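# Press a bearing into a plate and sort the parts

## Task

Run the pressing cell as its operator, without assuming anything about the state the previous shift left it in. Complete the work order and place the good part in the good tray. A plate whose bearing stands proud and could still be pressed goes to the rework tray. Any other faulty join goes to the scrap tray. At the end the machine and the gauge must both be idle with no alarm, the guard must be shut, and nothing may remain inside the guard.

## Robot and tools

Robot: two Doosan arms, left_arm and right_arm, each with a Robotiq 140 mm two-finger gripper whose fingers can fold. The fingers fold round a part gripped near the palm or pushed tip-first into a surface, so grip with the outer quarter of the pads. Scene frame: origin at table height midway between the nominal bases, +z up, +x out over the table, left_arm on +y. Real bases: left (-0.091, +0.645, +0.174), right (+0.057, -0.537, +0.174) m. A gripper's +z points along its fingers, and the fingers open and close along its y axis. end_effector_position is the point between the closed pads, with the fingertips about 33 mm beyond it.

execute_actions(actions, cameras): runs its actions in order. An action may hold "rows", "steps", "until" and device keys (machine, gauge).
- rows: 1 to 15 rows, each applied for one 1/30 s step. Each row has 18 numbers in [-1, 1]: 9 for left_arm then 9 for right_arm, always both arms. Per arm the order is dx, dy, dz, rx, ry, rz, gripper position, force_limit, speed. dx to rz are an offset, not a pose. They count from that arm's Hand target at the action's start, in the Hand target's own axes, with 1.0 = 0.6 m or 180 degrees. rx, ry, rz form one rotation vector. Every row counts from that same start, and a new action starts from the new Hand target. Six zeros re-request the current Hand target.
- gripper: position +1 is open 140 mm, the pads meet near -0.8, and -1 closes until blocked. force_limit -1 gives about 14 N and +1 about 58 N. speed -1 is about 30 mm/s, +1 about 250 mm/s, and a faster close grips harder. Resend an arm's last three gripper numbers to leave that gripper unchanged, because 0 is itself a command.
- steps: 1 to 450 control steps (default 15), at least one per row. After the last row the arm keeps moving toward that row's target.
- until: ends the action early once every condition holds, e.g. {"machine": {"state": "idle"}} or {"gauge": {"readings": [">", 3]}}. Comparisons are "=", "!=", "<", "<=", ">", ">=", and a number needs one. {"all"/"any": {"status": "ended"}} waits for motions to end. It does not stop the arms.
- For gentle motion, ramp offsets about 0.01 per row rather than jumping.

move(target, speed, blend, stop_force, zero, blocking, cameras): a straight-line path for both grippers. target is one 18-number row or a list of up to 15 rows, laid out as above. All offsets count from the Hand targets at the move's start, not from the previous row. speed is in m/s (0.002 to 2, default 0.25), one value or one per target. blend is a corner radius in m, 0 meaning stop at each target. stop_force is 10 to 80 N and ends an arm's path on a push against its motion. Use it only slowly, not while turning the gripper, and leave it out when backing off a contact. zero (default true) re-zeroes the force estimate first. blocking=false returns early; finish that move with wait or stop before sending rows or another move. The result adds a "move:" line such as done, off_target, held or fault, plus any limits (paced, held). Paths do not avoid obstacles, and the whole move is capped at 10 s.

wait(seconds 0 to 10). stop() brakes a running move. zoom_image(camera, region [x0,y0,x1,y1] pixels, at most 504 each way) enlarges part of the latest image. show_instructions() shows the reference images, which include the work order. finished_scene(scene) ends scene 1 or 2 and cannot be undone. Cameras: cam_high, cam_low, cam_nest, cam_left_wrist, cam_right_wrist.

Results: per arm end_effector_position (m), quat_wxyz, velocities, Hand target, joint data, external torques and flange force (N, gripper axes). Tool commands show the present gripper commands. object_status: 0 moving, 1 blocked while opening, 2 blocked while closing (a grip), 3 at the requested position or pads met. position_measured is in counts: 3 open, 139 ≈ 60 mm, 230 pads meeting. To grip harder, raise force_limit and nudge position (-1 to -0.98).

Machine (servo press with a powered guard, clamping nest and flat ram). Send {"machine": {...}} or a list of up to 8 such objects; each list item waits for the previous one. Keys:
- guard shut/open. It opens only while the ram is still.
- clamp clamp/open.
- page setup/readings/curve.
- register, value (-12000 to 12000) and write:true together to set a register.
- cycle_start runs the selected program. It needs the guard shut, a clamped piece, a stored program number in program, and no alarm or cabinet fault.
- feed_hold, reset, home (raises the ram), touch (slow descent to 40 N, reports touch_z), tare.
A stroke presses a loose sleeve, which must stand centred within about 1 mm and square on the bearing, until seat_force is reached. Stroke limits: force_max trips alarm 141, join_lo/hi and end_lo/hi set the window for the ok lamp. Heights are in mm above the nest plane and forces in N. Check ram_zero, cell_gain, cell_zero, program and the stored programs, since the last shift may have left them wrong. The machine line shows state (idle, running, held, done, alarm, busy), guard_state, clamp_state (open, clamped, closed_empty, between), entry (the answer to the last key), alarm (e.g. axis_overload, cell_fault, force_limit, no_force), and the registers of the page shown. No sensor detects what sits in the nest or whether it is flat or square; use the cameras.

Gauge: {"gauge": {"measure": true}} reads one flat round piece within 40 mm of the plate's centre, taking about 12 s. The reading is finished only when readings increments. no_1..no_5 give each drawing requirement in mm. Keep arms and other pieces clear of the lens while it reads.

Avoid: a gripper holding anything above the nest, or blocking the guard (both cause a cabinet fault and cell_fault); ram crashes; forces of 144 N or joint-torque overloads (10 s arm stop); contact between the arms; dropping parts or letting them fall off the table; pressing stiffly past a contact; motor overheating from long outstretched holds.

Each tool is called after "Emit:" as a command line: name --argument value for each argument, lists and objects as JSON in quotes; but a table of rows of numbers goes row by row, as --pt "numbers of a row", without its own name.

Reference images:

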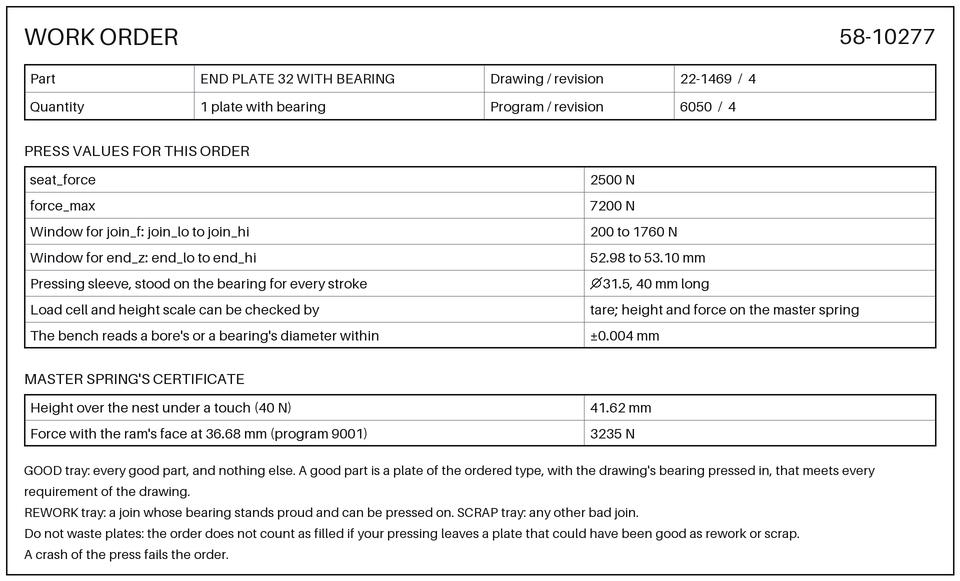

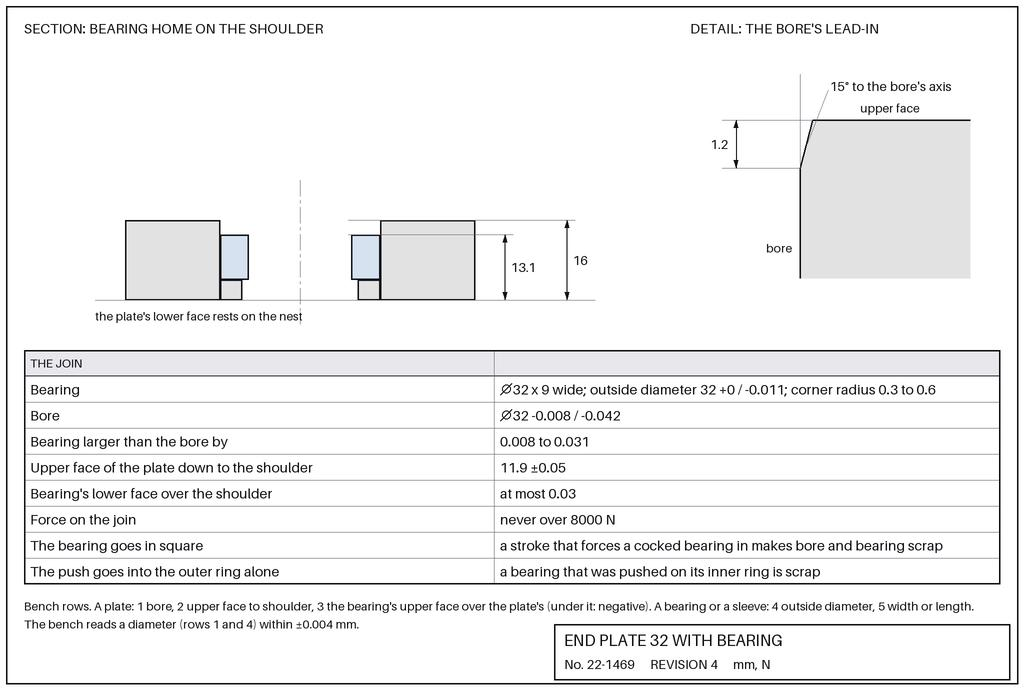

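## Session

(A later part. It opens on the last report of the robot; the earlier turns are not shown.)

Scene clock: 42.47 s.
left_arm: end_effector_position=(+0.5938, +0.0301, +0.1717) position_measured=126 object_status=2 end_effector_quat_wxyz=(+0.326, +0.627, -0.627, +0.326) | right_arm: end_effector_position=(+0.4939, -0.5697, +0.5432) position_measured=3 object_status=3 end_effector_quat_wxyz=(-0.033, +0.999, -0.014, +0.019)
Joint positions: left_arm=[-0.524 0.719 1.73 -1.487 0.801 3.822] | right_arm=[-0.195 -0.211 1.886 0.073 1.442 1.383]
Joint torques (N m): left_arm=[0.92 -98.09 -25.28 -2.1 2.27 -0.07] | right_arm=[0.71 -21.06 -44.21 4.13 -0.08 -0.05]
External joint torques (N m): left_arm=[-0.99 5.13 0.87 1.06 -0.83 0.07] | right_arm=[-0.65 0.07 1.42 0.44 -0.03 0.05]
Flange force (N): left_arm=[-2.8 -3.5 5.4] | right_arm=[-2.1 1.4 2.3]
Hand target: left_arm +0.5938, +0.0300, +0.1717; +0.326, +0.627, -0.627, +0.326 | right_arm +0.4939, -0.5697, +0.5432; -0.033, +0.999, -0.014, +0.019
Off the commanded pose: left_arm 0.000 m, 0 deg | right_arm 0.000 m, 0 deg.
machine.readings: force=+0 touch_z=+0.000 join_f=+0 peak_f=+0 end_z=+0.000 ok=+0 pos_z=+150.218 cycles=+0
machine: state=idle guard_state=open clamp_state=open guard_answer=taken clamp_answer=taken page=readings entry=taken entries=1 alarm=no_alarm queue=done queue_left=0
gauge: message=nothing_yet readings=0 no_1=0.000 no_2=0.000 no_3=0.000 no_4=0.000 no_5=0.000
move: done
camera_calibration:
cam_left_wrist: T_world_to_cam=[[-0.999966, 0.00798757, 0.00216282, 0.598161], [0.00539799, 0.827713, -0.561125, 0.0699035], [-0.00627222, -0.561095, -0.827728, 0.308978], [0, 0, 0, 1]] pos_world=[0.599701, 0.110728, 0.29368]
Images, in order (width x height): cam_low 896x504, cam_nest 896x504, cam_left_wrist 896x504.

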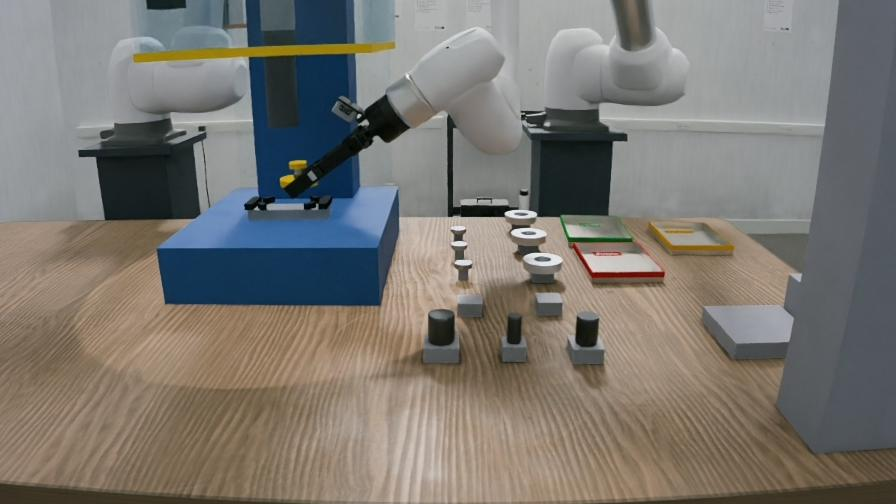

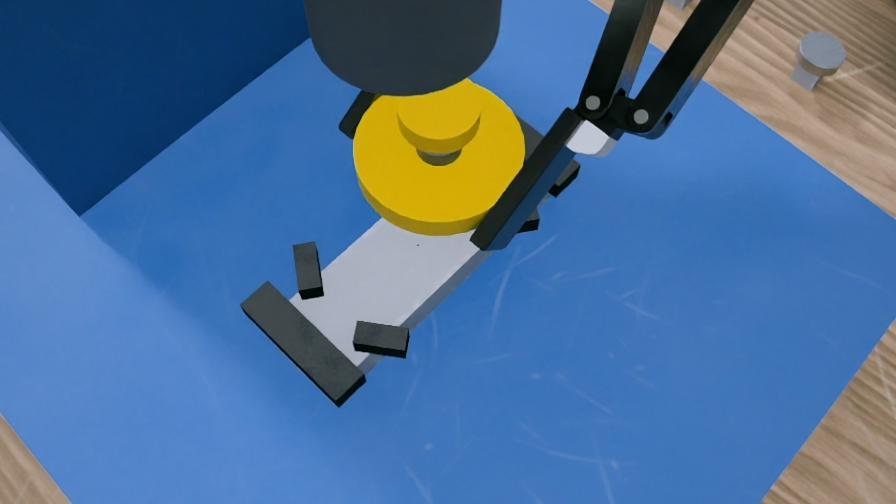

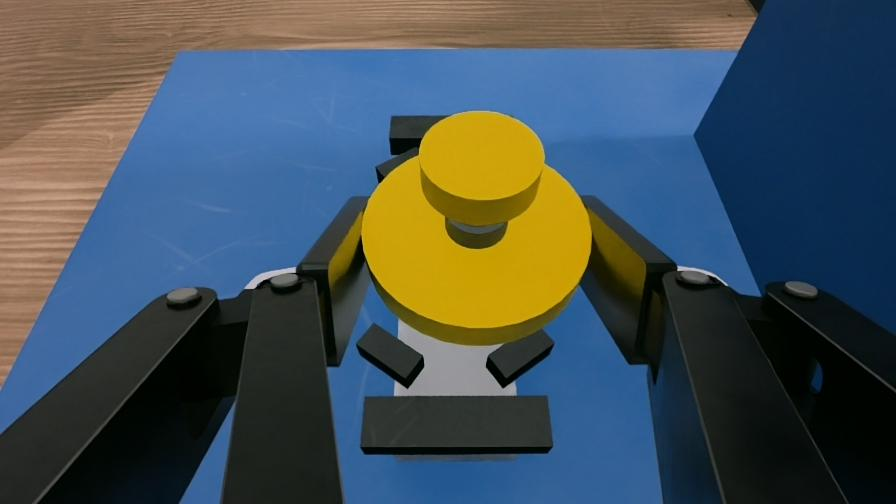

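Emit:
move --target '[-0.0101,-0.0073,0.0437,0,0,0,-1,0,-1,0,0,0,0,0,0,1,1,1]' --speed 0.1 --cameras '["cam_left_wrist","cam_nest","cam_low"]'

Scene clock: 45.33 s.
left_arm: end_effector_position=(+0.5982, +0.0121, +0.1517) position_measured=126 object_status=2 end_effector_quat_wxyz=(+0.326, +0.627, -0.627, +0.326) | right_arm: end_effector_position=(+0.4939, -0.5697, +0.5432) position_measured=3 object_status=3 end_effector_quat_wxyz=(-0.033, +0.999, -0.014, +0.019)
Joint positions: left_arm=[-0.541 0.757 1.705 -1.511 0.789 3.837] | right_arm=[-0.195 -0.211 1.886 0.073 1.442 1.383]
Joint torques (N m): left_arm=[0.81 -101.32 -24.54 -2.12 2.34 0.03] | right_arm=[0.7 -20.86 -44.2 4.12 -0.06 -0.05]
External joint torques (N m): left_arm=[-0.46 5.67 0.46 1.05 -0.87 -0.04] | right_arm=[-0.69 0.18 1.5 0.45 -0.06 0.04]
Flange force (N): left_arm=[-3.0 -5.2 5.9] | right_arm=[-2.0 1.5 2.5]
Hand target: left_arm +0.5982, +0.0120, +0.1517; +0.326, +0.627, -0.627, +0.326 | right_arm +0.4939, -0.5697, +0.5432; -0.033, +0.999, -0.014, +0.019
Off the commanded pose: left_arm 0.000 m, 0 deg | right_arm 0.000 m, 0 deg.
machine.readings: force=+0 touch_z=+0.000 join_f=+0 peak_f=+0 end_z=+0.000 ok=+0 pos_z=+150.218 cycles=+0
machine: state=idle guard_state=open clamp_state=open guard_answer=taken clamp_answer=taken page=readings entry=taken entries=1 alarm=no_alarm queue=done queue_left=0
gauge: message=nothing_yet readings=0 no_1=0.000 no_2=0.000 no_3=0.000 no_4=0.000 no_5=0.000
move: done
camera_calibration:
cam_left_wrist: T_world_to_cam=[[-0.999965, 0.00807019, 0.00210593, 0.602656], [0.00549794, 0.827681, -0.561172, 0.0735115], [-0.0062718, -0.561141, -0.827697, 0.282346], [0, 0, 0, 1]] pos_world=[0.604001, 0.0927282, 0.27368]
Images, in order (width x height): cam_low 896x504, cam_nest 896x504, cam_left_wrist 896x504.

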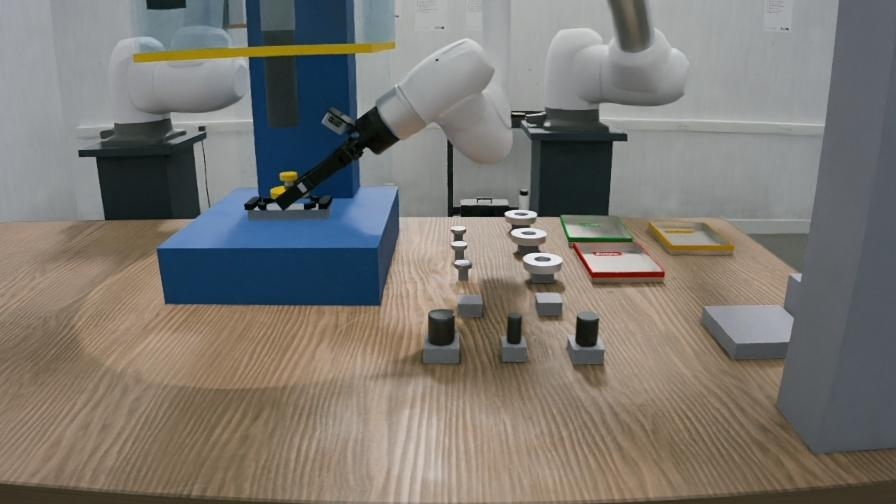

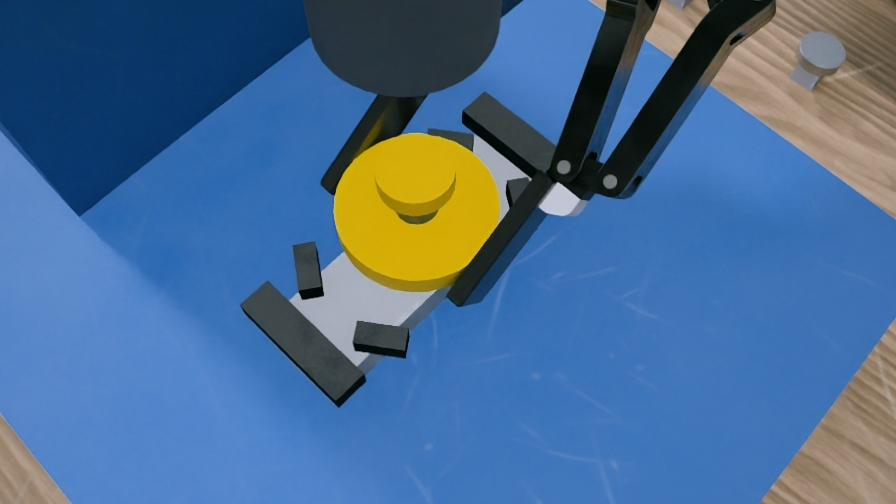

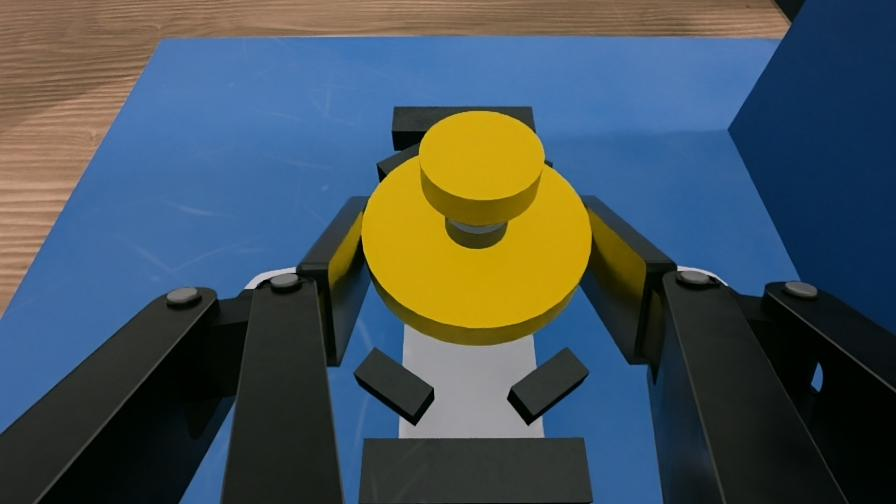

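Emit:
move --target '[-0.0614,0,0.043,0,0,0,-1,0,-1,0,0,0,0,0,0,1,1,1]' --speed 0.012 --stop_force 12 --cameras '["cam_left_wrist","cam_nest"]'

Scene clock: 48.67 s.
left_arm: end_effector_position=(+0.5983, +0.0119, +0.1305) position_measured=126 object_status=2 end_effector_quat_wxyz=(+0.327, +0.627, -0.627, +0.326) | right_arm: end_effector_position=(+0.4939, -0.5697, +0.5432) position_measured=3 object_status=3 end_effector_quat_wxyz=(-0.033, +0.999, -0.014, +0.019)
Joint positions: left_arm=[-0.541 0.784 1.705 -1.539 0.787 3.876] | right_arm=[-0.195 -0.211 1.886 0.073 1.442 1.383]
Joint torques (N m): left_arm=[1.62 -82.11 -12.37 1.74 -1.51 0.15] | right_arm=[0.7 -21.09 -44.08 4.14 -0.11 -0.07]
External joint torques (N m): left_arm=[-1.26 -14.3 -10.72 -2.84 3.04 -0.15] | right_arm=[-0.66 1.06 1.45 0.42 -0.01 0.06]
Flange force (N): left_arm=[15.3 -5.1 -4.6] | right_arm=[-0.4 1.6 2.5]
Hand target: left_arm +0.5982, +0.0120, +0.1305; +0.327, +0.627, -0.627, +0.326 (not the last commanded pose) | right_arm +0.4939, -0.5697, +0.5432; -0.033, +0.999, -0.014, +0.019
Off the commanded pose: left_arm 0.024 m, 0 deg | right_arm 0.000 m, 0 deg.
machine.readings: force=+0 touch_z=+0.000 join_f=+0 peak_f=+0 end_z=+0.000 ok=+0 pos_z=+150.218 cycles=+0
machine: state=idle guard_state=open clamp_state=open guard_answer=taken clamp_answer=taken page=readings entry=taken entries=1 alarm=no_alarm queue=done queue_left=0
gauge: message=nothing_yet readings=0 no_1=0.000 no_2=0.000 no_3=0.000 no_4=0.000 no_5=0.000
move: contact (left_arm)
camera_calibration:
cam_left_wrist: T_world_to_cam=[[-0.999968, 0.00770999, 0.00210883, 0.602835], [0.00519683, 0.827559, -0.561355, 0.0619366], [-0.00607323, -0.561326, -0.827572, 0.264608], [0, 0, 0, 1]] pos_world=[0.604101, 0.0926277, 0.25248]
Images, in order (width x height): cam_nest 896x504, cam_left_wrist 896x504.

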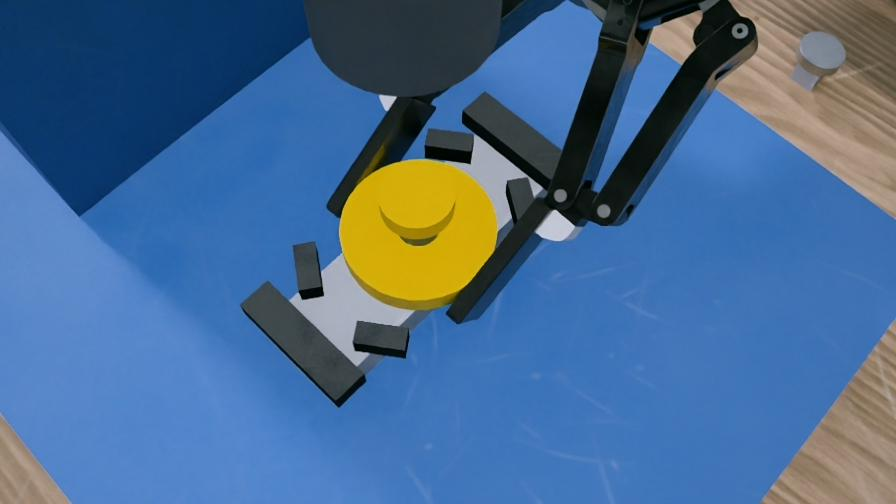

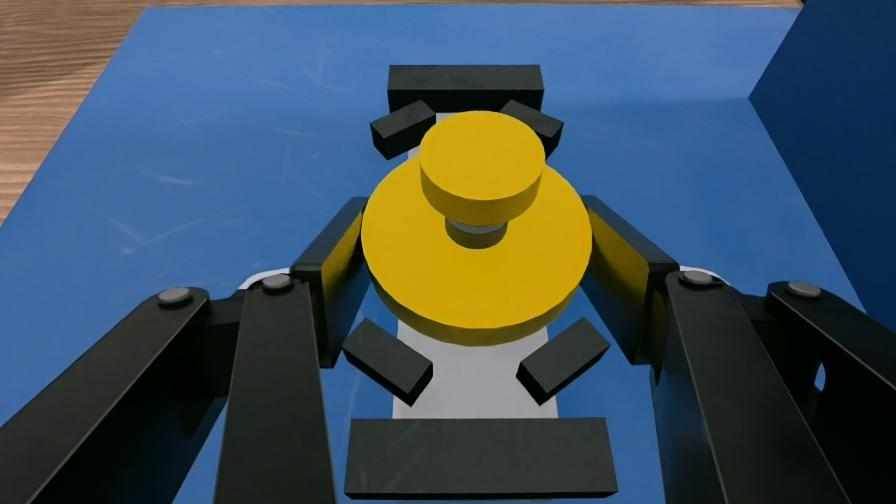

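Emit:
execute_actions --actions '[{"rows":[[0,0,0,0,0,0,0.4,0,-1,0,0,0,0,0,0,1,1,1]],"steps":45}]'

Emit:
move --target '[0.0,0,-0.35,0,0,0,0.4,0,-1,0,0,0,0,0,0,1,1,1]' --cameras '["cam_left_wrist","cam_nest"]'

Scene clock: 51.07 s.
left_arm: end_effector_position=(+0.5982, +0.0120, +0.1305) position_measured=78 object_status=3 end_effector_quat_wxyz=(+0.326, +0.627, -0.627, +0.326) | right_arm: end_effector_position=(+0.4939, -0.5697, +0.5432) position_measured=3 object_status=3 end_effector_quat_wxyz=(-0.033, +0.999, -0.014, +0.019)
Joint positions: left_arm=[-0.541 0.784 1.705 -1.539 0.787 3.876] | right_arm=[-0.195 -0.211 1.886 0.073 1.442 1.383]
Joint torques (N m): left_arm=[0.86 -97.84 -21.83 -1.52 1.55 -0.16] | right_arm=[0.7 -21.13 -44.12 4.16 -0.08 -0.04]
External joint torques (N m): left_arm=[-1.09 1.26 -1.37 0.39 -0.02 0.16] | right_arm=[-0.59 0.23 1.35 0.41 -0.04 0.04]
Flange force (N): left_arm=[0.5 -3.5 3.3] | right_arm=[-1.7 1.3 2.2]
Hand target: left_arm +0.5982, +0.0120, +0.1305; +0.327, +0.627, -0.627, +0.326 | right_arm +0.4939, -0.5697, +0.5432; -0.033, +0.999, -0.014, +0.019
Off the commanded pose: left_arm 0.000 m, 0 deg | right_arm 0.000 m, 0 deg.
machine.readings: force=+0 touch_z=+0.000 join_f=+0 peak_f=+0 end_z=+0.000 ok=+0 pos_z=+150.218 cycles=+0
machine: state=idle guard_state=open clamp_state=open guard_answer=taken clamp_answer=taken page=readings entry=taken entries=1 alarm=no_alarm queue=done queue_left=0
gauge: message=nothing_yet readings=0 no_1=0.000 no_2=0.000 no_3=0.000 no_4=0.000 no_5=0.000

Scene clock: 52.40 s.
left_arm: end_effector_position=(+0.5983, +0.1838, +0.2510) position_measured=78 object_status=3 end_effector_quat_wxyz=(+0.327, +0.627, -0.627, +0.326) | right_arm: end_effector_position=(+0.4939, -0.5697, +0.5432) position_measured=3 object_status=3 end_effector_quat_wxyz=(-0.033, +0.999, -0.014, +0.019)
Joint positions: left_arm=[-0.33 0.565 1.824 -1.31 0.937 3.773] | right_arm=[-0.195 -0.211 1.886 0.073 1.442 1.383]
Joint torques (N m): left_arm=[-0.57 -82.99 -25.09 -1.11 1.43 -0.22] | right_arm=[0.76 -21.17 -44.11 4.11 -0.1 -0.05]
External joint torques (N m): left_arm=[0.8 1.07 -1.07 0.4 -0.09 0.21] | right_arm=[-0.63 0.19 1.51 0.44 0 0.05]
Flange force (N): left_arm=[-1.0 -3.8 0.2] | right_arm=[-2.0 1.4 2.4]
Hand target: left_arm +0.5983, +0.1839, +0.2511; +0.327, +0.627, -0.627, +0.326 | right_arm +0.4939, -0.5697, +0.5432; -0.033, +0.999, -0.014, +0.019
Off the commanded pose: left_arm 0.000 m, 0 deg | right_arm 0.000 m, 0 deg.
machine.readings: force=+0 touch_z=+0.000 join_f=+0 peak_f=+0 end_z=+0.000 ok=+0 pos_z=+150.218 cycles=+0
machine: state=idle guard_state=open clamp_state=open guard_answer=taken clamp_answer=taken page=readings entry=taken entries=1 alarm=no_alarm queue=done queue_left=0
gauge: message=nothing_yet readings=0 no_1=0.000 no_2=0.000 no_3=0.000 no_4=0.000 no_5=0.000
move: done
camera_calibration:
cam_left_wrist: T_world_to_cam=[[-0.999966, 0.00790564, 0.00221778, 0.601162], [0.0052981, 0.827604, -0.561287, -0.0127759], [-0.00627278, -0.561257, -0.827618, 0.460943], [0, 0, 0, 1]] pos_world=[0.604101, 0.264528, 0.37298]
Images, in order (width x height): cam_nest 896x504, cam_left_wrist 896x504.

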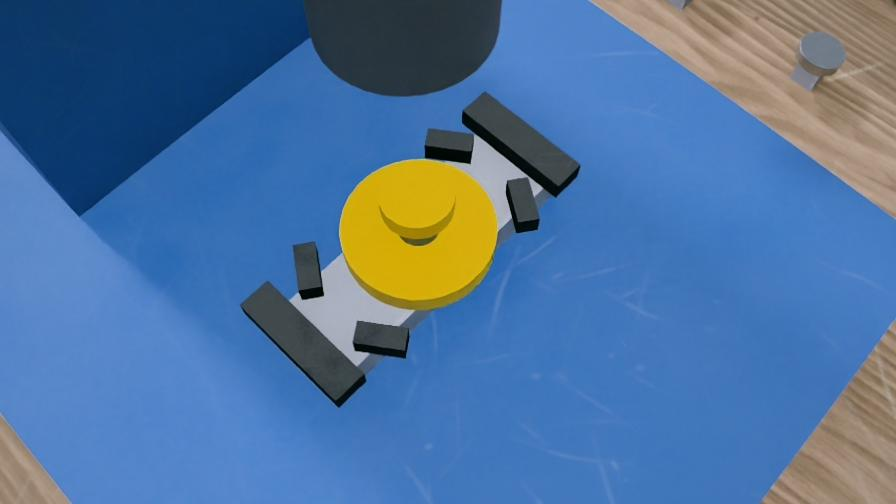

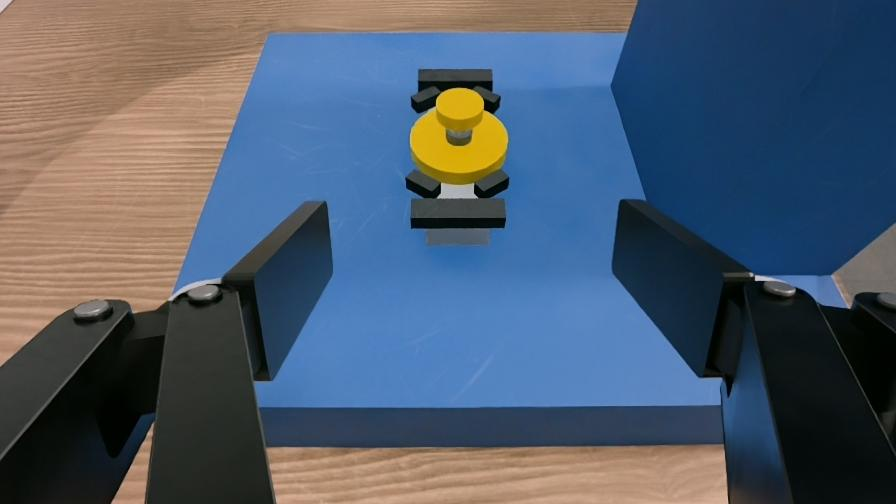

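Emit:
execute_actions --actions '[{"machine":{"clamp":"clamp"},"steps":3}]'

Emit:
move --pt "0.0 0 -0.25 0 0 0 0.4 0 -1 0 0 0 0 0 0 1 1 1" --pt "-0.5413 -0.0033 -0.3107 0.2048 0 -0.1435 0.4 0 -1 0 0 0 0 0 0 1 1 1" --blend '[0.04,0]' --cameras '["cam_left_wrist","cam_nest","cam_high"]'

Scene clock: 53.33 s.
left_arm: end_effector_position=(+0.5983, +0.1839, +0.2511) position_measured=78 object_status=3 end_effector_quat_wxyz=(+0.327, +0.627, -0.627, +0.326) | right_arm: end_effector_position=(+0.4939, -0.5697, +0.5432) position_measured=3 object_status=3 end_effector_quat_wxyz=(-0.033, +0.999, -0.014, +0.019)
Joint positions: left_arm=[-0.33 0.565 1.824 -1.31 0.937 3.773] | right_arm=[-0.195 -0.211 1.886 0.073 1.442 1.383]
Joint torques (N m): left_arm=[0.86 -83 -25.01 -1.12 1.34 -0.09] | right_arm=[0.94 -21.02 -44.21 4.09 -0.05 -0.06]
External joint torques (N m): left_arm=[-0.96 1.2 -1.24 0.4 0 0.09] | right_arm=[-0.93 0.68 1.52 0.47 -0.07 0.05]
Flange force (N): left_arm=[0.5 -3.7 2.1] | right_arm=[-1.3 2.1 2.6]
Hand target: left_arm +0.5983, +0.1839, +0.2511; +0.327, +0.627, -0.627, +0.326 | right_arm +0.4939, -0.5697, +0.5432; -0.033, +0.999, -0.014, +0.019
Tool commands: left_gripper/position=+0.4 left_gripper/force_limit=+0.0 left_gripper/speed=-1.0 right_gripper/position=+1.0 right_gripper/force_limit=+1.0 right_gripper/speed=+1.0
Off the commanded pose: left_arm 0.000 m, 0 deg | right_arm 0.000 m, 0 deg.
machine.readings: force=+0 touch_z=+0.000 join_f=+0 peak_f=+0 end_z=+0.000 ok=+0 pos_z=+150.218 cycles=+0
machine: state=idle guard_state=open clamp_state=between guard_answer=taken clamp_answer=taken page=readings entry=taken entries=1 alarm=no_alarm queue=running queue_left=0
gauge: message=nothing_yet readings=0 no_1=0.000 no_2=0.000 no_3=0.000 no_4=0.000 no_5=0.000

Scene clock: 56.10 s.
left_arm: end_effector_position=(+0.6002, +0.5231, +0.0923) position_measured=78 object_status=3 end_effector_quat_wxyz=(+0.177, +0.820, -0.339, +0.426) | right_arm: end_effector_position=(+0.4939, -0.5697, +0.5432) position_measured=3 object_status=3 end_effector_quat_wxyz=(-0.033, +0.999, -0.014, +0.019)
Joint positions: left_arm=[0.057 0.635 2.263 -2.122 0.814 4.458] | right_arm=[-0.195 -0.211 1.886 0.073 1.442 1.383]
Joint torques (N m): left_arm=[1.06 -70.69 -7.11 -1.3 2.18 -0.03] | right_arm=[0.85 -21.33 -44.09 4.15 -0.11 -0.05]
External joint torques (N m): left_arm=[-0.94 1.02 -0.89 0.34 0.01 0.02] | right_arm=[-0.75 0.36 1.27 0.43 0 0.04]
Flange force (N): left_arm=[-0.1 -1.3 3.0] | right_arm=[-1.4 1.7 2.0]
Hand target: left_arm +0.6002, +0.5230, +0.0923; +0.177, +0.820, -0.339, +0.426 | right_arm +0.4939, -0.5697, +0.5432; -0.033, +0.999, -0.014, +0.019
Off the commanded pose: left_arm 0.000 m, 0 deg | right_arm 0.000 m, 0 deg.
machine.readings: force=+0 touch_z=+0.000 join_f=+0 peak_f=+0 end_z=+0.000 ok=+0 pos_z=+150.218 cycles=+0
machine: state=idle guard_state=open clamp_state=clamped guard_answer=taken clamp_answer=taken page=readings entry=taken entries=1 alarm=no_alarm queue=done queue_left=0
gauge: message=nothing_yet readings=0 no_1=0.000 no_2=0.000 no_3=0.000 no_4=0.000 no_5=0.000
move: done
camera_calibration:
cam_left_wrist: T_world_to_cam=[[-0.712449, -0.701723, 0.00150639, 0.799474], [-0.581526, 0.589211, -0.560944, 0.0942271], [0.392739, -0.40052, -0.827853, 0.196444], [0, 0, 0, 1]] pos_world=[0.547228, 0.584169, 0.214279]
Images, in order (width x height): cam_high 896x504, cam_nest 896x504, cam_left_wrist 896x504.

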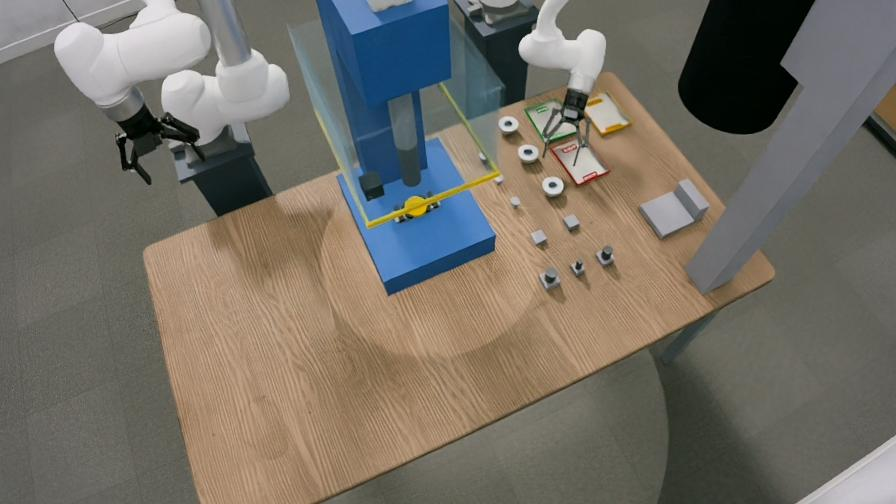

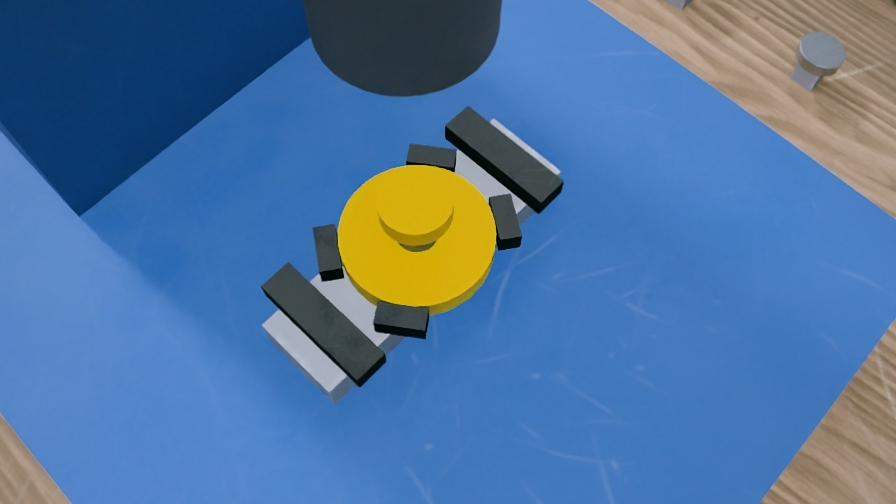

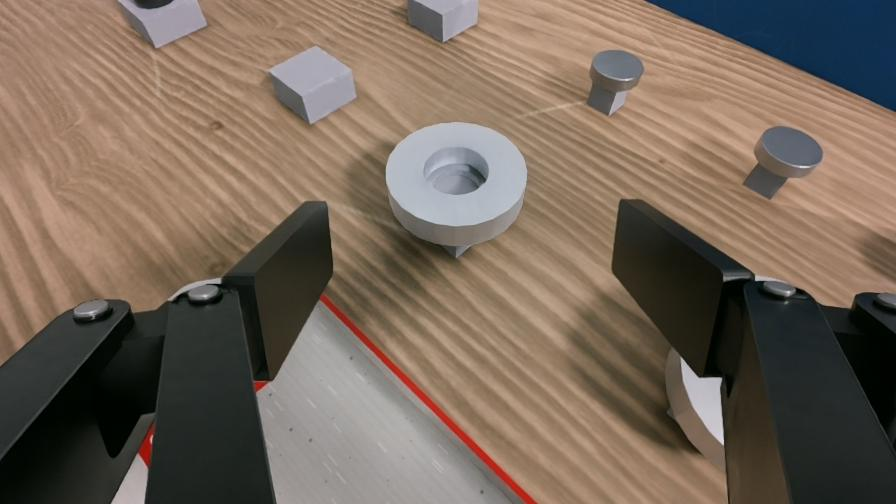

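Emit:
execute_actions --actions '[{"machine":[{"guard":"shut"},{"touch":true}],"steps":2}]'

Emit:
move --target '[-0.0045,-0.0082,0.1655,0,0,0,0.4,0,-1,0,0,0,0,0,0,1,1,1]' --speed 0.15 --cameras '["cam_left_wrist"]'

Emit:
execute_actions --actions '[{"rows":[[0,0,0,0,0,0,-1,0,-1,0,0,0,0,0,0,1,1,1]],"steps":75}]' --cameras '["cam_left_wrist"]'

Scene clock: 56.93 s.
left_arm: end_effector_position=(+0.6002, +0.5230, +0.0923) position_measured=78 object_status=3 end_effector_quat_wxyz=(+0.177, +0.820, -0.339, +0.426) | right_arm: end_effector_position=(+0.4939, -0.5697, +0.5432) position_measured=3 object_status=3 end_effector_quat_wxyz=(-0.033, +0.999, -0.014, +0.019)
Joint positions: left_arm=[0.057 0.635 2.263 -2.122 0.814 4.458] | right_arm=[-0.195 -0.211 1.886 0.073 1.442 1.383]
Joint torques (N m): left_arm=[0.82 -70.69 -7.04 -1.32 2.22 -0.1] | right_arm=[0.58 -20.91 -44.11 4.13 -0.04 -0.06]
External joint torques (N m): left_arm=[-0.66 1.07 -0.89 0.37 -0.02 0.1] | right_arm=[-0.31 -0.69 1.26 0.45 -0.06 0.05]
Flange force (N): left_arm=[-0.5 -1.6 2.7] | right_arm=[-2.9 0.5 2.0]
Hand target: left_arm +0.6002, +0.5230, +0.0923; +0.177, +0.820, -0.339, +0.426 | right_arm +0.4939, -0.5697, +0.5432; -0.033, +0.999, -0.014, +0.019
Tool commands: left_gripper/position=+0.4 left_gripper/force_limit=+0.0 left_gripper/speed=-1.0 right_gripper/position=+1.0 right_gripper/force_limit=+1.0 right_gripper/speed=+1.0
Off the commanded pose: left_arm 0.000 m, 0 deg | right_arm 0.000 m, 0 deg.
machine.readings: force=+0 touch_z=+0.000 join_f=+0 peak_f=+0 end_z=+0.000 ok=+0 pos_z=+150.218 cycles=+0
machine: state=idle guard_state=between clamp_state=clamped guard_answer=taken clamp_answer=taken page=readings entry=taken entries=1 alarm=no_alarm queue=running queue_left=1
gauge: message=nothing_yet readings=0 no_1=0.000 no_2=0.000 no_3=0.000 no_4=0.000 no_5=0.000

Scene clock: 58.00 s.
left_arm: end_effector_position=(+0.6600, +0.4702, +0.0331) position_measured=78 object_status=3 end_effector_quat_wxyz=(+0.177, +0.820, -0.339, +0.426) | right_arm: end_effector_position=(+0.4939, -0.5697, +0.5432) position_measured=3 object_status=3 end_effector_quat_wxyz=(-0.033, +0.999, -0.014, +0.019)
Joint positions: left_arm=[-0.045 0.776 2.143 -2.251 0.806 4.5] | right_arm=[-0.195 -0.211 1.886 0.073 1.442 1.383]
Joint torques (N m): left_arm=[1.91 -83.93 -6.45 -1.43 2.21 -0.11] | right_arm=[0.66 -21.12 -44.15 4.18 -0.14 -0.04]
External joint torques (N m): left_arm=[-1.38 3.4 -1.01 0.51 0 0.11] | right_arm=[-0.57 0.06 1.31 0.4 0.03 0.04]
Flange force (N): left_arm=[-3.1 -1.7 6.6] | right_arm=[-1.9 1.2 2.0]
Hand target: left_arm +0.6601, +0.4701, +0.0330; +0.177, +0.820, -0.339, +0.426 | right_arm +0.4939, -0.5697, +0.5432; -0.033, +0.999, -0.014, +0.019
Off the commanded pose: left_arm 0.000 m, 0 deg | right_arm 0.000 m, 0 deg.
machine.readings: force=+0 touch_z=+0.000 join_f=+0 peak_f=+0 end_z=+0.000 ok=+0 pos_z=+150.218 cycles=+0
machine: state=idle guard_state=between clamp_state=clamped guard_answer=taken clamp_answer=taken page=readings entry=taken entries=1 alarm=no_alarm queue=running queue_left=1
gauge: message=nothing_yet readings=0 no_1=0.000 no_2=0.000 no_3=0.000 no_4=0.000 no_5=0.000
move: done
camera_calibration:
cam_left_wrist: T_world_to_cam=[[-0.71249, -0.701681, 0.00146625, 0.805055], [-0.581476, 0.589261, -0.560943, 0.126906], [0.392739, -0.400519, -0.827853, 0.102762], [0, 0, 0, 1]] pos_world=[0.607028, 0.531269, 0.155079]
Images, in order (width x height): cam_left_wrist 896x504.

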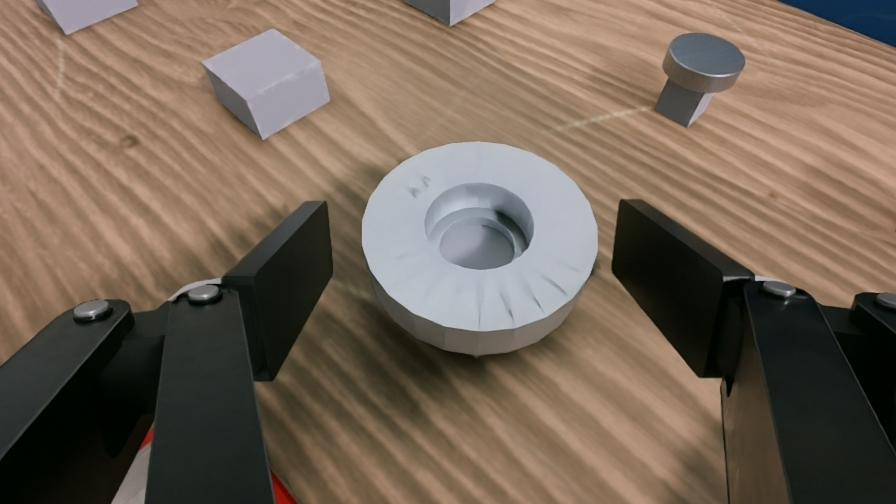

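Scene clock: 60.70 s.
left_arm: end_effector_position=(+0.6601, +0.4701, +0.0330) position_measured=126 object_status=2 end_effector_quat_wxyz=(+0.177, +0.820, -0.339, +0.426) | right_arm: end_effector_position=(+0.4939, -0.5697, +0.5432) position_measured=3 object_status=3 end_effector_quat_wxyz=(-0.033, +0.999, -0.014, +0.019)
Joint positions: left_arm=[-0.045 0.776 2.143 -2.251 0.806 4.5] | right_arm=[-0.195 -0.211 1.886 0.073 1.442 1.383]
Joint torques (N m): left_arm=[0.36 -77.69 -5.71 -1.09 1.11 -0.16] | right_arm=[0.65 -21.01 -44.2 4.13 -0.08 -0.01]
External joint torques (N m): left_arm=[0.13 -2.57 -1.89 0.15 1.11 0.16] | right_arm=[-0.47 -0.37 1.26 0.46 -0.03 0.01]
Flange force (N): left_arm=[2.7 -1.6 -1.4] | right_arm=[-2.5 1.0 1.9]
Hand target: left_arm +0.6601, +0.4701, +0.0330; +0.177, +0.820, -0.339, +0.426 | right_arm +0.4939, -0.5697, +0.5432; -0.033, +0.999, -0.014, +0.019
Off the commanded pose: left_arm 0.000 m, 0 deg | right_arm 0.000 m, 0 deg.
machine.readings: force=+0 touch_z=+0.000 join_f=+0 peak_f=+0 end_z=+0.000 ok=+0 pos_z=+127.418 cycles=+0
machine: state=busy guard_state=shut clamp_state=clamped guard_answer=taken clamp_answer=taken page=readings entry=taken entries=2 alarm=no_alarm queue=running queue_left=0
gauge: message=nothing_yet readings=0 no_1=0.000 no_2=0.000 no_3=0.000 no_4=0.000 no_5=0.000
camera_calibration:
cam_left_wrist: T_world_to_cam=[[-0.71249, -0.701681, 0.00146625, 0.805057], [-0.581476, 0.589261, -0.560943, 0.126967], [0.392739, -0.400519, -0.827853, 0.1026], [0, 0, 0, 1]] pos_world=[0.607128, 0.531169, 0.154979]
Images, in order (width x height): cam_left_wrist 896x504.

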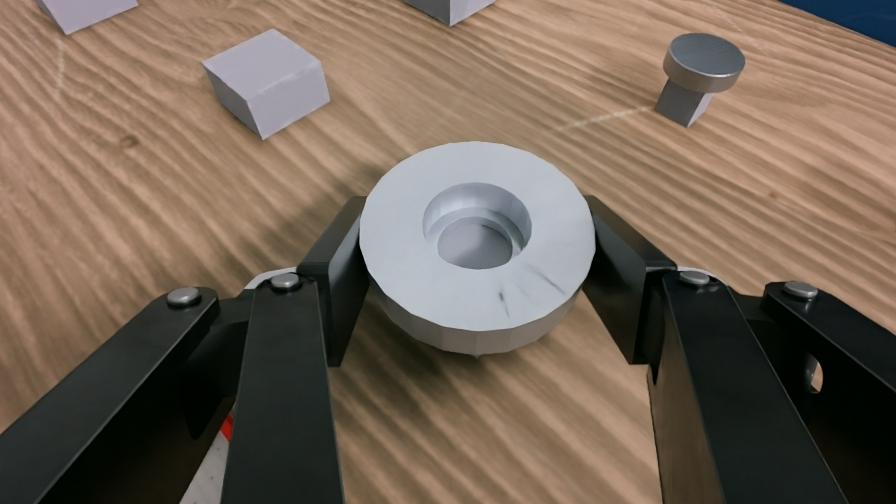

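Emit:
move --pt "0.1092 0 -0.0765 0 0 0 -1 0 -1 0 0 0 0 0 0 1 1 1" --pt "0.1345 -0.2592 -0.5837 0.2048 0 -0.1435 -1 0 -1 0 0 0 0 0 0 1 1 1" --blend '[0.03,0]' --speed 0.2 --cameras '["cam_left_wrist","cam_high"]'

Scene clock: 64.77 s.
left_arm: end_effector_position=(+0.6002, +0.7502, +0.3003) position_measured=126 object_status=2 end_effector_quat_wxyz=(+0.000, +0.887, +0.000, +0.461) | right_arm: end_effector_position=(+0.4939, -0.5697, +0.5432) position_measured=3 object_status=3 end_effector_quat_wxyz=(-0.033, +0.999, -0.014, +0.019)
Joint positions: left_arm=[0.151 0.155 2.344 -2.724 0.338 4.412] | right_arm=[-0.195 -0.211 1.886 0.073 1.442 1.383]
Joint torques (N m): left_arm=[0.96 -43.62 -25.58 -3.39 2.56 -0.1] | right_arm=[0.63 -20.97 -44.19 4.15 -0.08 -0.04]
External joint torques (N m): left_arm=[-0.85 1.58 -0.26 0.82 -0.39 0.1] | right_arm=[-0.6 0.49 1.52 0.41 -0.04 0.04]
Flange force (N): left_arm=[0.0 0.0 0.0] | right_arm=[-1.5 1.4 2.6]
Hand target: left_arm +0.6002, +0.7500, +0.3003; +0.000, +0.887, +0.000, +0.461 | right_arm +0.4939, -0.5697, +0.5432; -0.033, +0.999, -0.014, +0.019
Off the commanded pose: left_arm 0.000 m, 0 deg | right_arm 0.000 m, 0 deg.
machine.readings: force=+0 touch_z=+0.000 join_f=+0 peak_f=+0 end_z=+0.000 ok=+0 pos_z=+78.618 cycles=+0
machine: state=busy guard_state=shut clamp_state=clamped guard_answer=taken clamp_answer=taken page=readings entry=taken entries=2 alarm=no_alarm queue=running queue_left=0
gauge: message=nothing_yet readings=0 no_1=0.000 no_2=0.000 no_3=0.000 no_4=0.000 no_5=0.000
move: done
camera_calibration:
cam_left_wrist: T_world_to_cam=[[-0.0072483, -0.999973, 0.000730532, 0.759233], [-0.827764, 0.00559016, -0.561049, 0.662695], [0.56103, -0.00467136, -0.827782, 0.0616425], [0, 0, 0, 1]] pos_world=[0.519475, 0.755797, 0.422276]
Images, in order (width x height): cam_high 896x504, cam_left_wrist 896x504.

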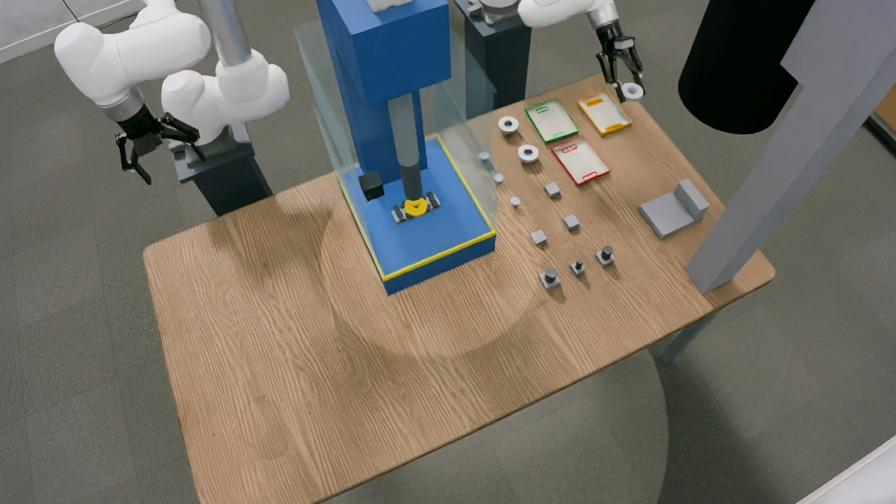

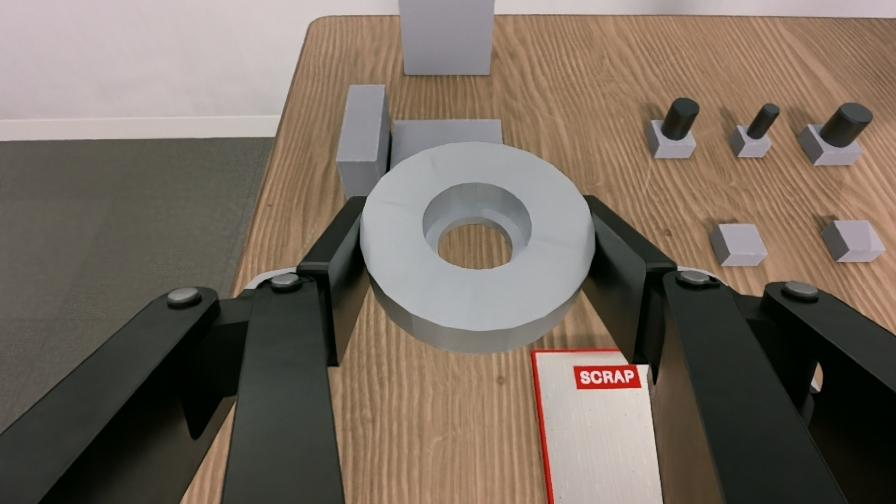

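Emit:
move --target '[0.0115,-0.005,0.578,0,0,0,-1,0,-1,0,0,0,0,0,0,1,1,1]' --speed 0.15 --cameras '["cam_left_wrist","cam_high","cam_low"]'

Scene clock: 68.43 s.
left_arm: end_effector_position=(+0.8879, +0.7532, +0.1067) position_measured=126 object_status=2 end_effector_quat_wxyz=(+0.000, +0.887, +0.000, +0.461) | right_arm: end_effector_position=(+0.4939, -0.5697, +0.5432) position_measured=3 object_status=3 end_effector_quat_wxyz=(-0.033, +0.999, -0.014, +0.019)
Joint positions: left_arm=[0.089 0.758 1.843 -2.935 0.423 4.584] | right_arm=[-0.195 -0.211 1.886 0.073 1.442 1.383]
Joint torques (N m): left_arm=[1.1 -98.02 -23.33 -2.71 2.68 -0.06] | right_arm=[0.63 -21.38 -44.14 4.11 -0.06 -0.02]
External joint torques (N m): left_arm=[-0.95 3.24 0.14 0.41 -0.41 0.06] | right_arm=[-0.49 0.45 1.34 0.47 -0.05 0.01]
Flange force (N): left_arm=[-1.3 -0.1 4.8] | right_arm=[-1.2 1.2 2.3]
Hand target: left_arm +0.8880, +0.7532, +0.1067; +0.000, +0.887, +0.000, +0.461 | right_arm +0.4939, -0.5697, +0.5432; -0.033, +0.999, -0.014, +0.019
Off the commanded pose: left_arm 0.000 m, 0 deg | right_arm 0.000 m, 0 deg.
machine.readings: force=+0 touch_z=+0.000 join_f=+0 peak_f=+0 end_z=+0.000 ok=+0 pos_z=+111.618 cycles=+0
machine: state=busy guard_state=shut clamp_state=clamped guard_answer=taken clamp_answer=taken page=readings entry=taken entries=2 alarm=no_alarm queue=running queue_left=0
gauge: message=nothing_yet readings=0 no_1=0.000 no_2=0.000 no_3=0.000 no_4=0.000 no_5=0.000
move: done
camera_calibration:
cam_left_wrist: T_world_to_cam=[[-0.0074702, -0.999972, 0.00069978, 0.764646], [-0.827762, 0.0057911, -0.561049, 0.792135], [0.561029, -0.0047704, -0.827782, -0.25999], [0, 0, 0, 1]] pos_world=[0.807274, 0.758797, 0.228676]
Images, in order (width x height): cam_high 896x504, cam_low 896x504, cam_left_wrist 896x504.

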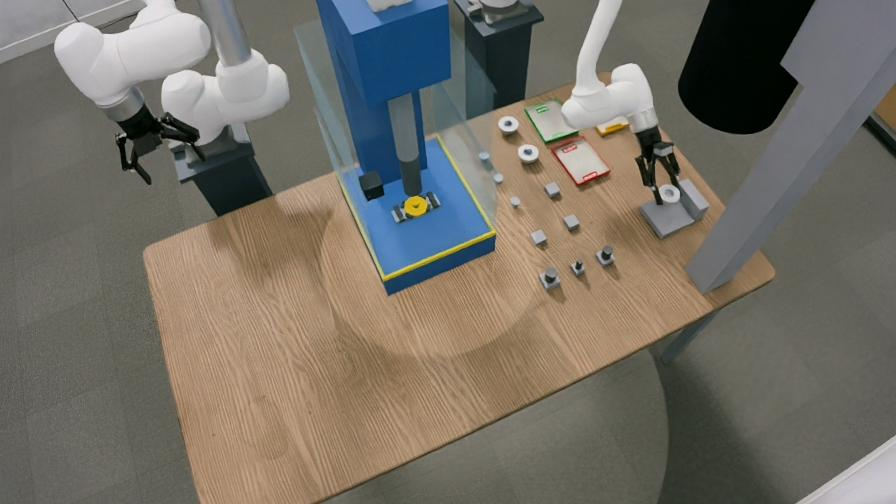

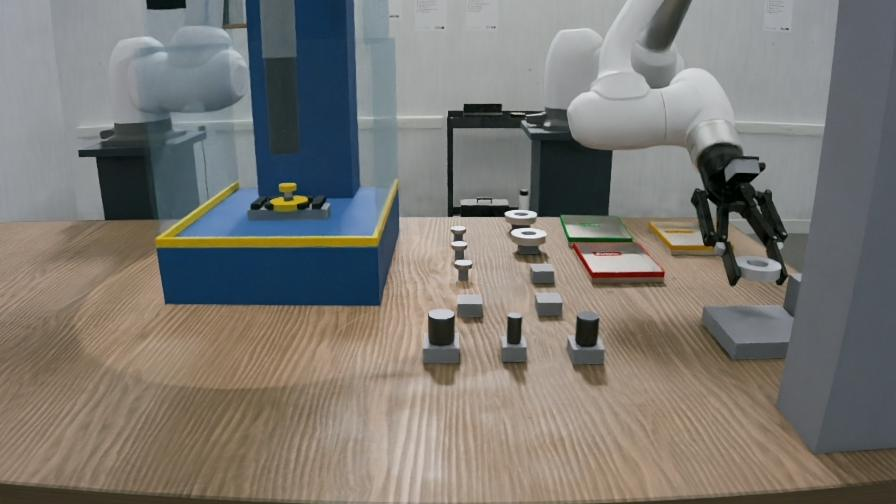

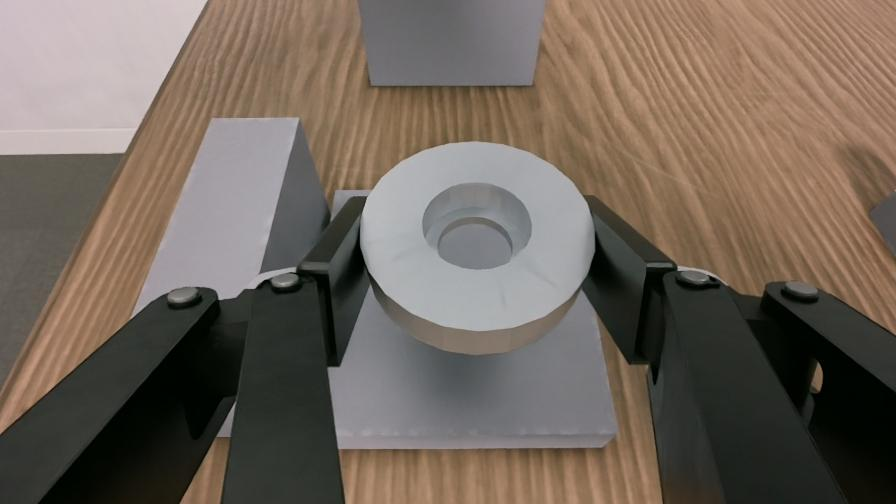

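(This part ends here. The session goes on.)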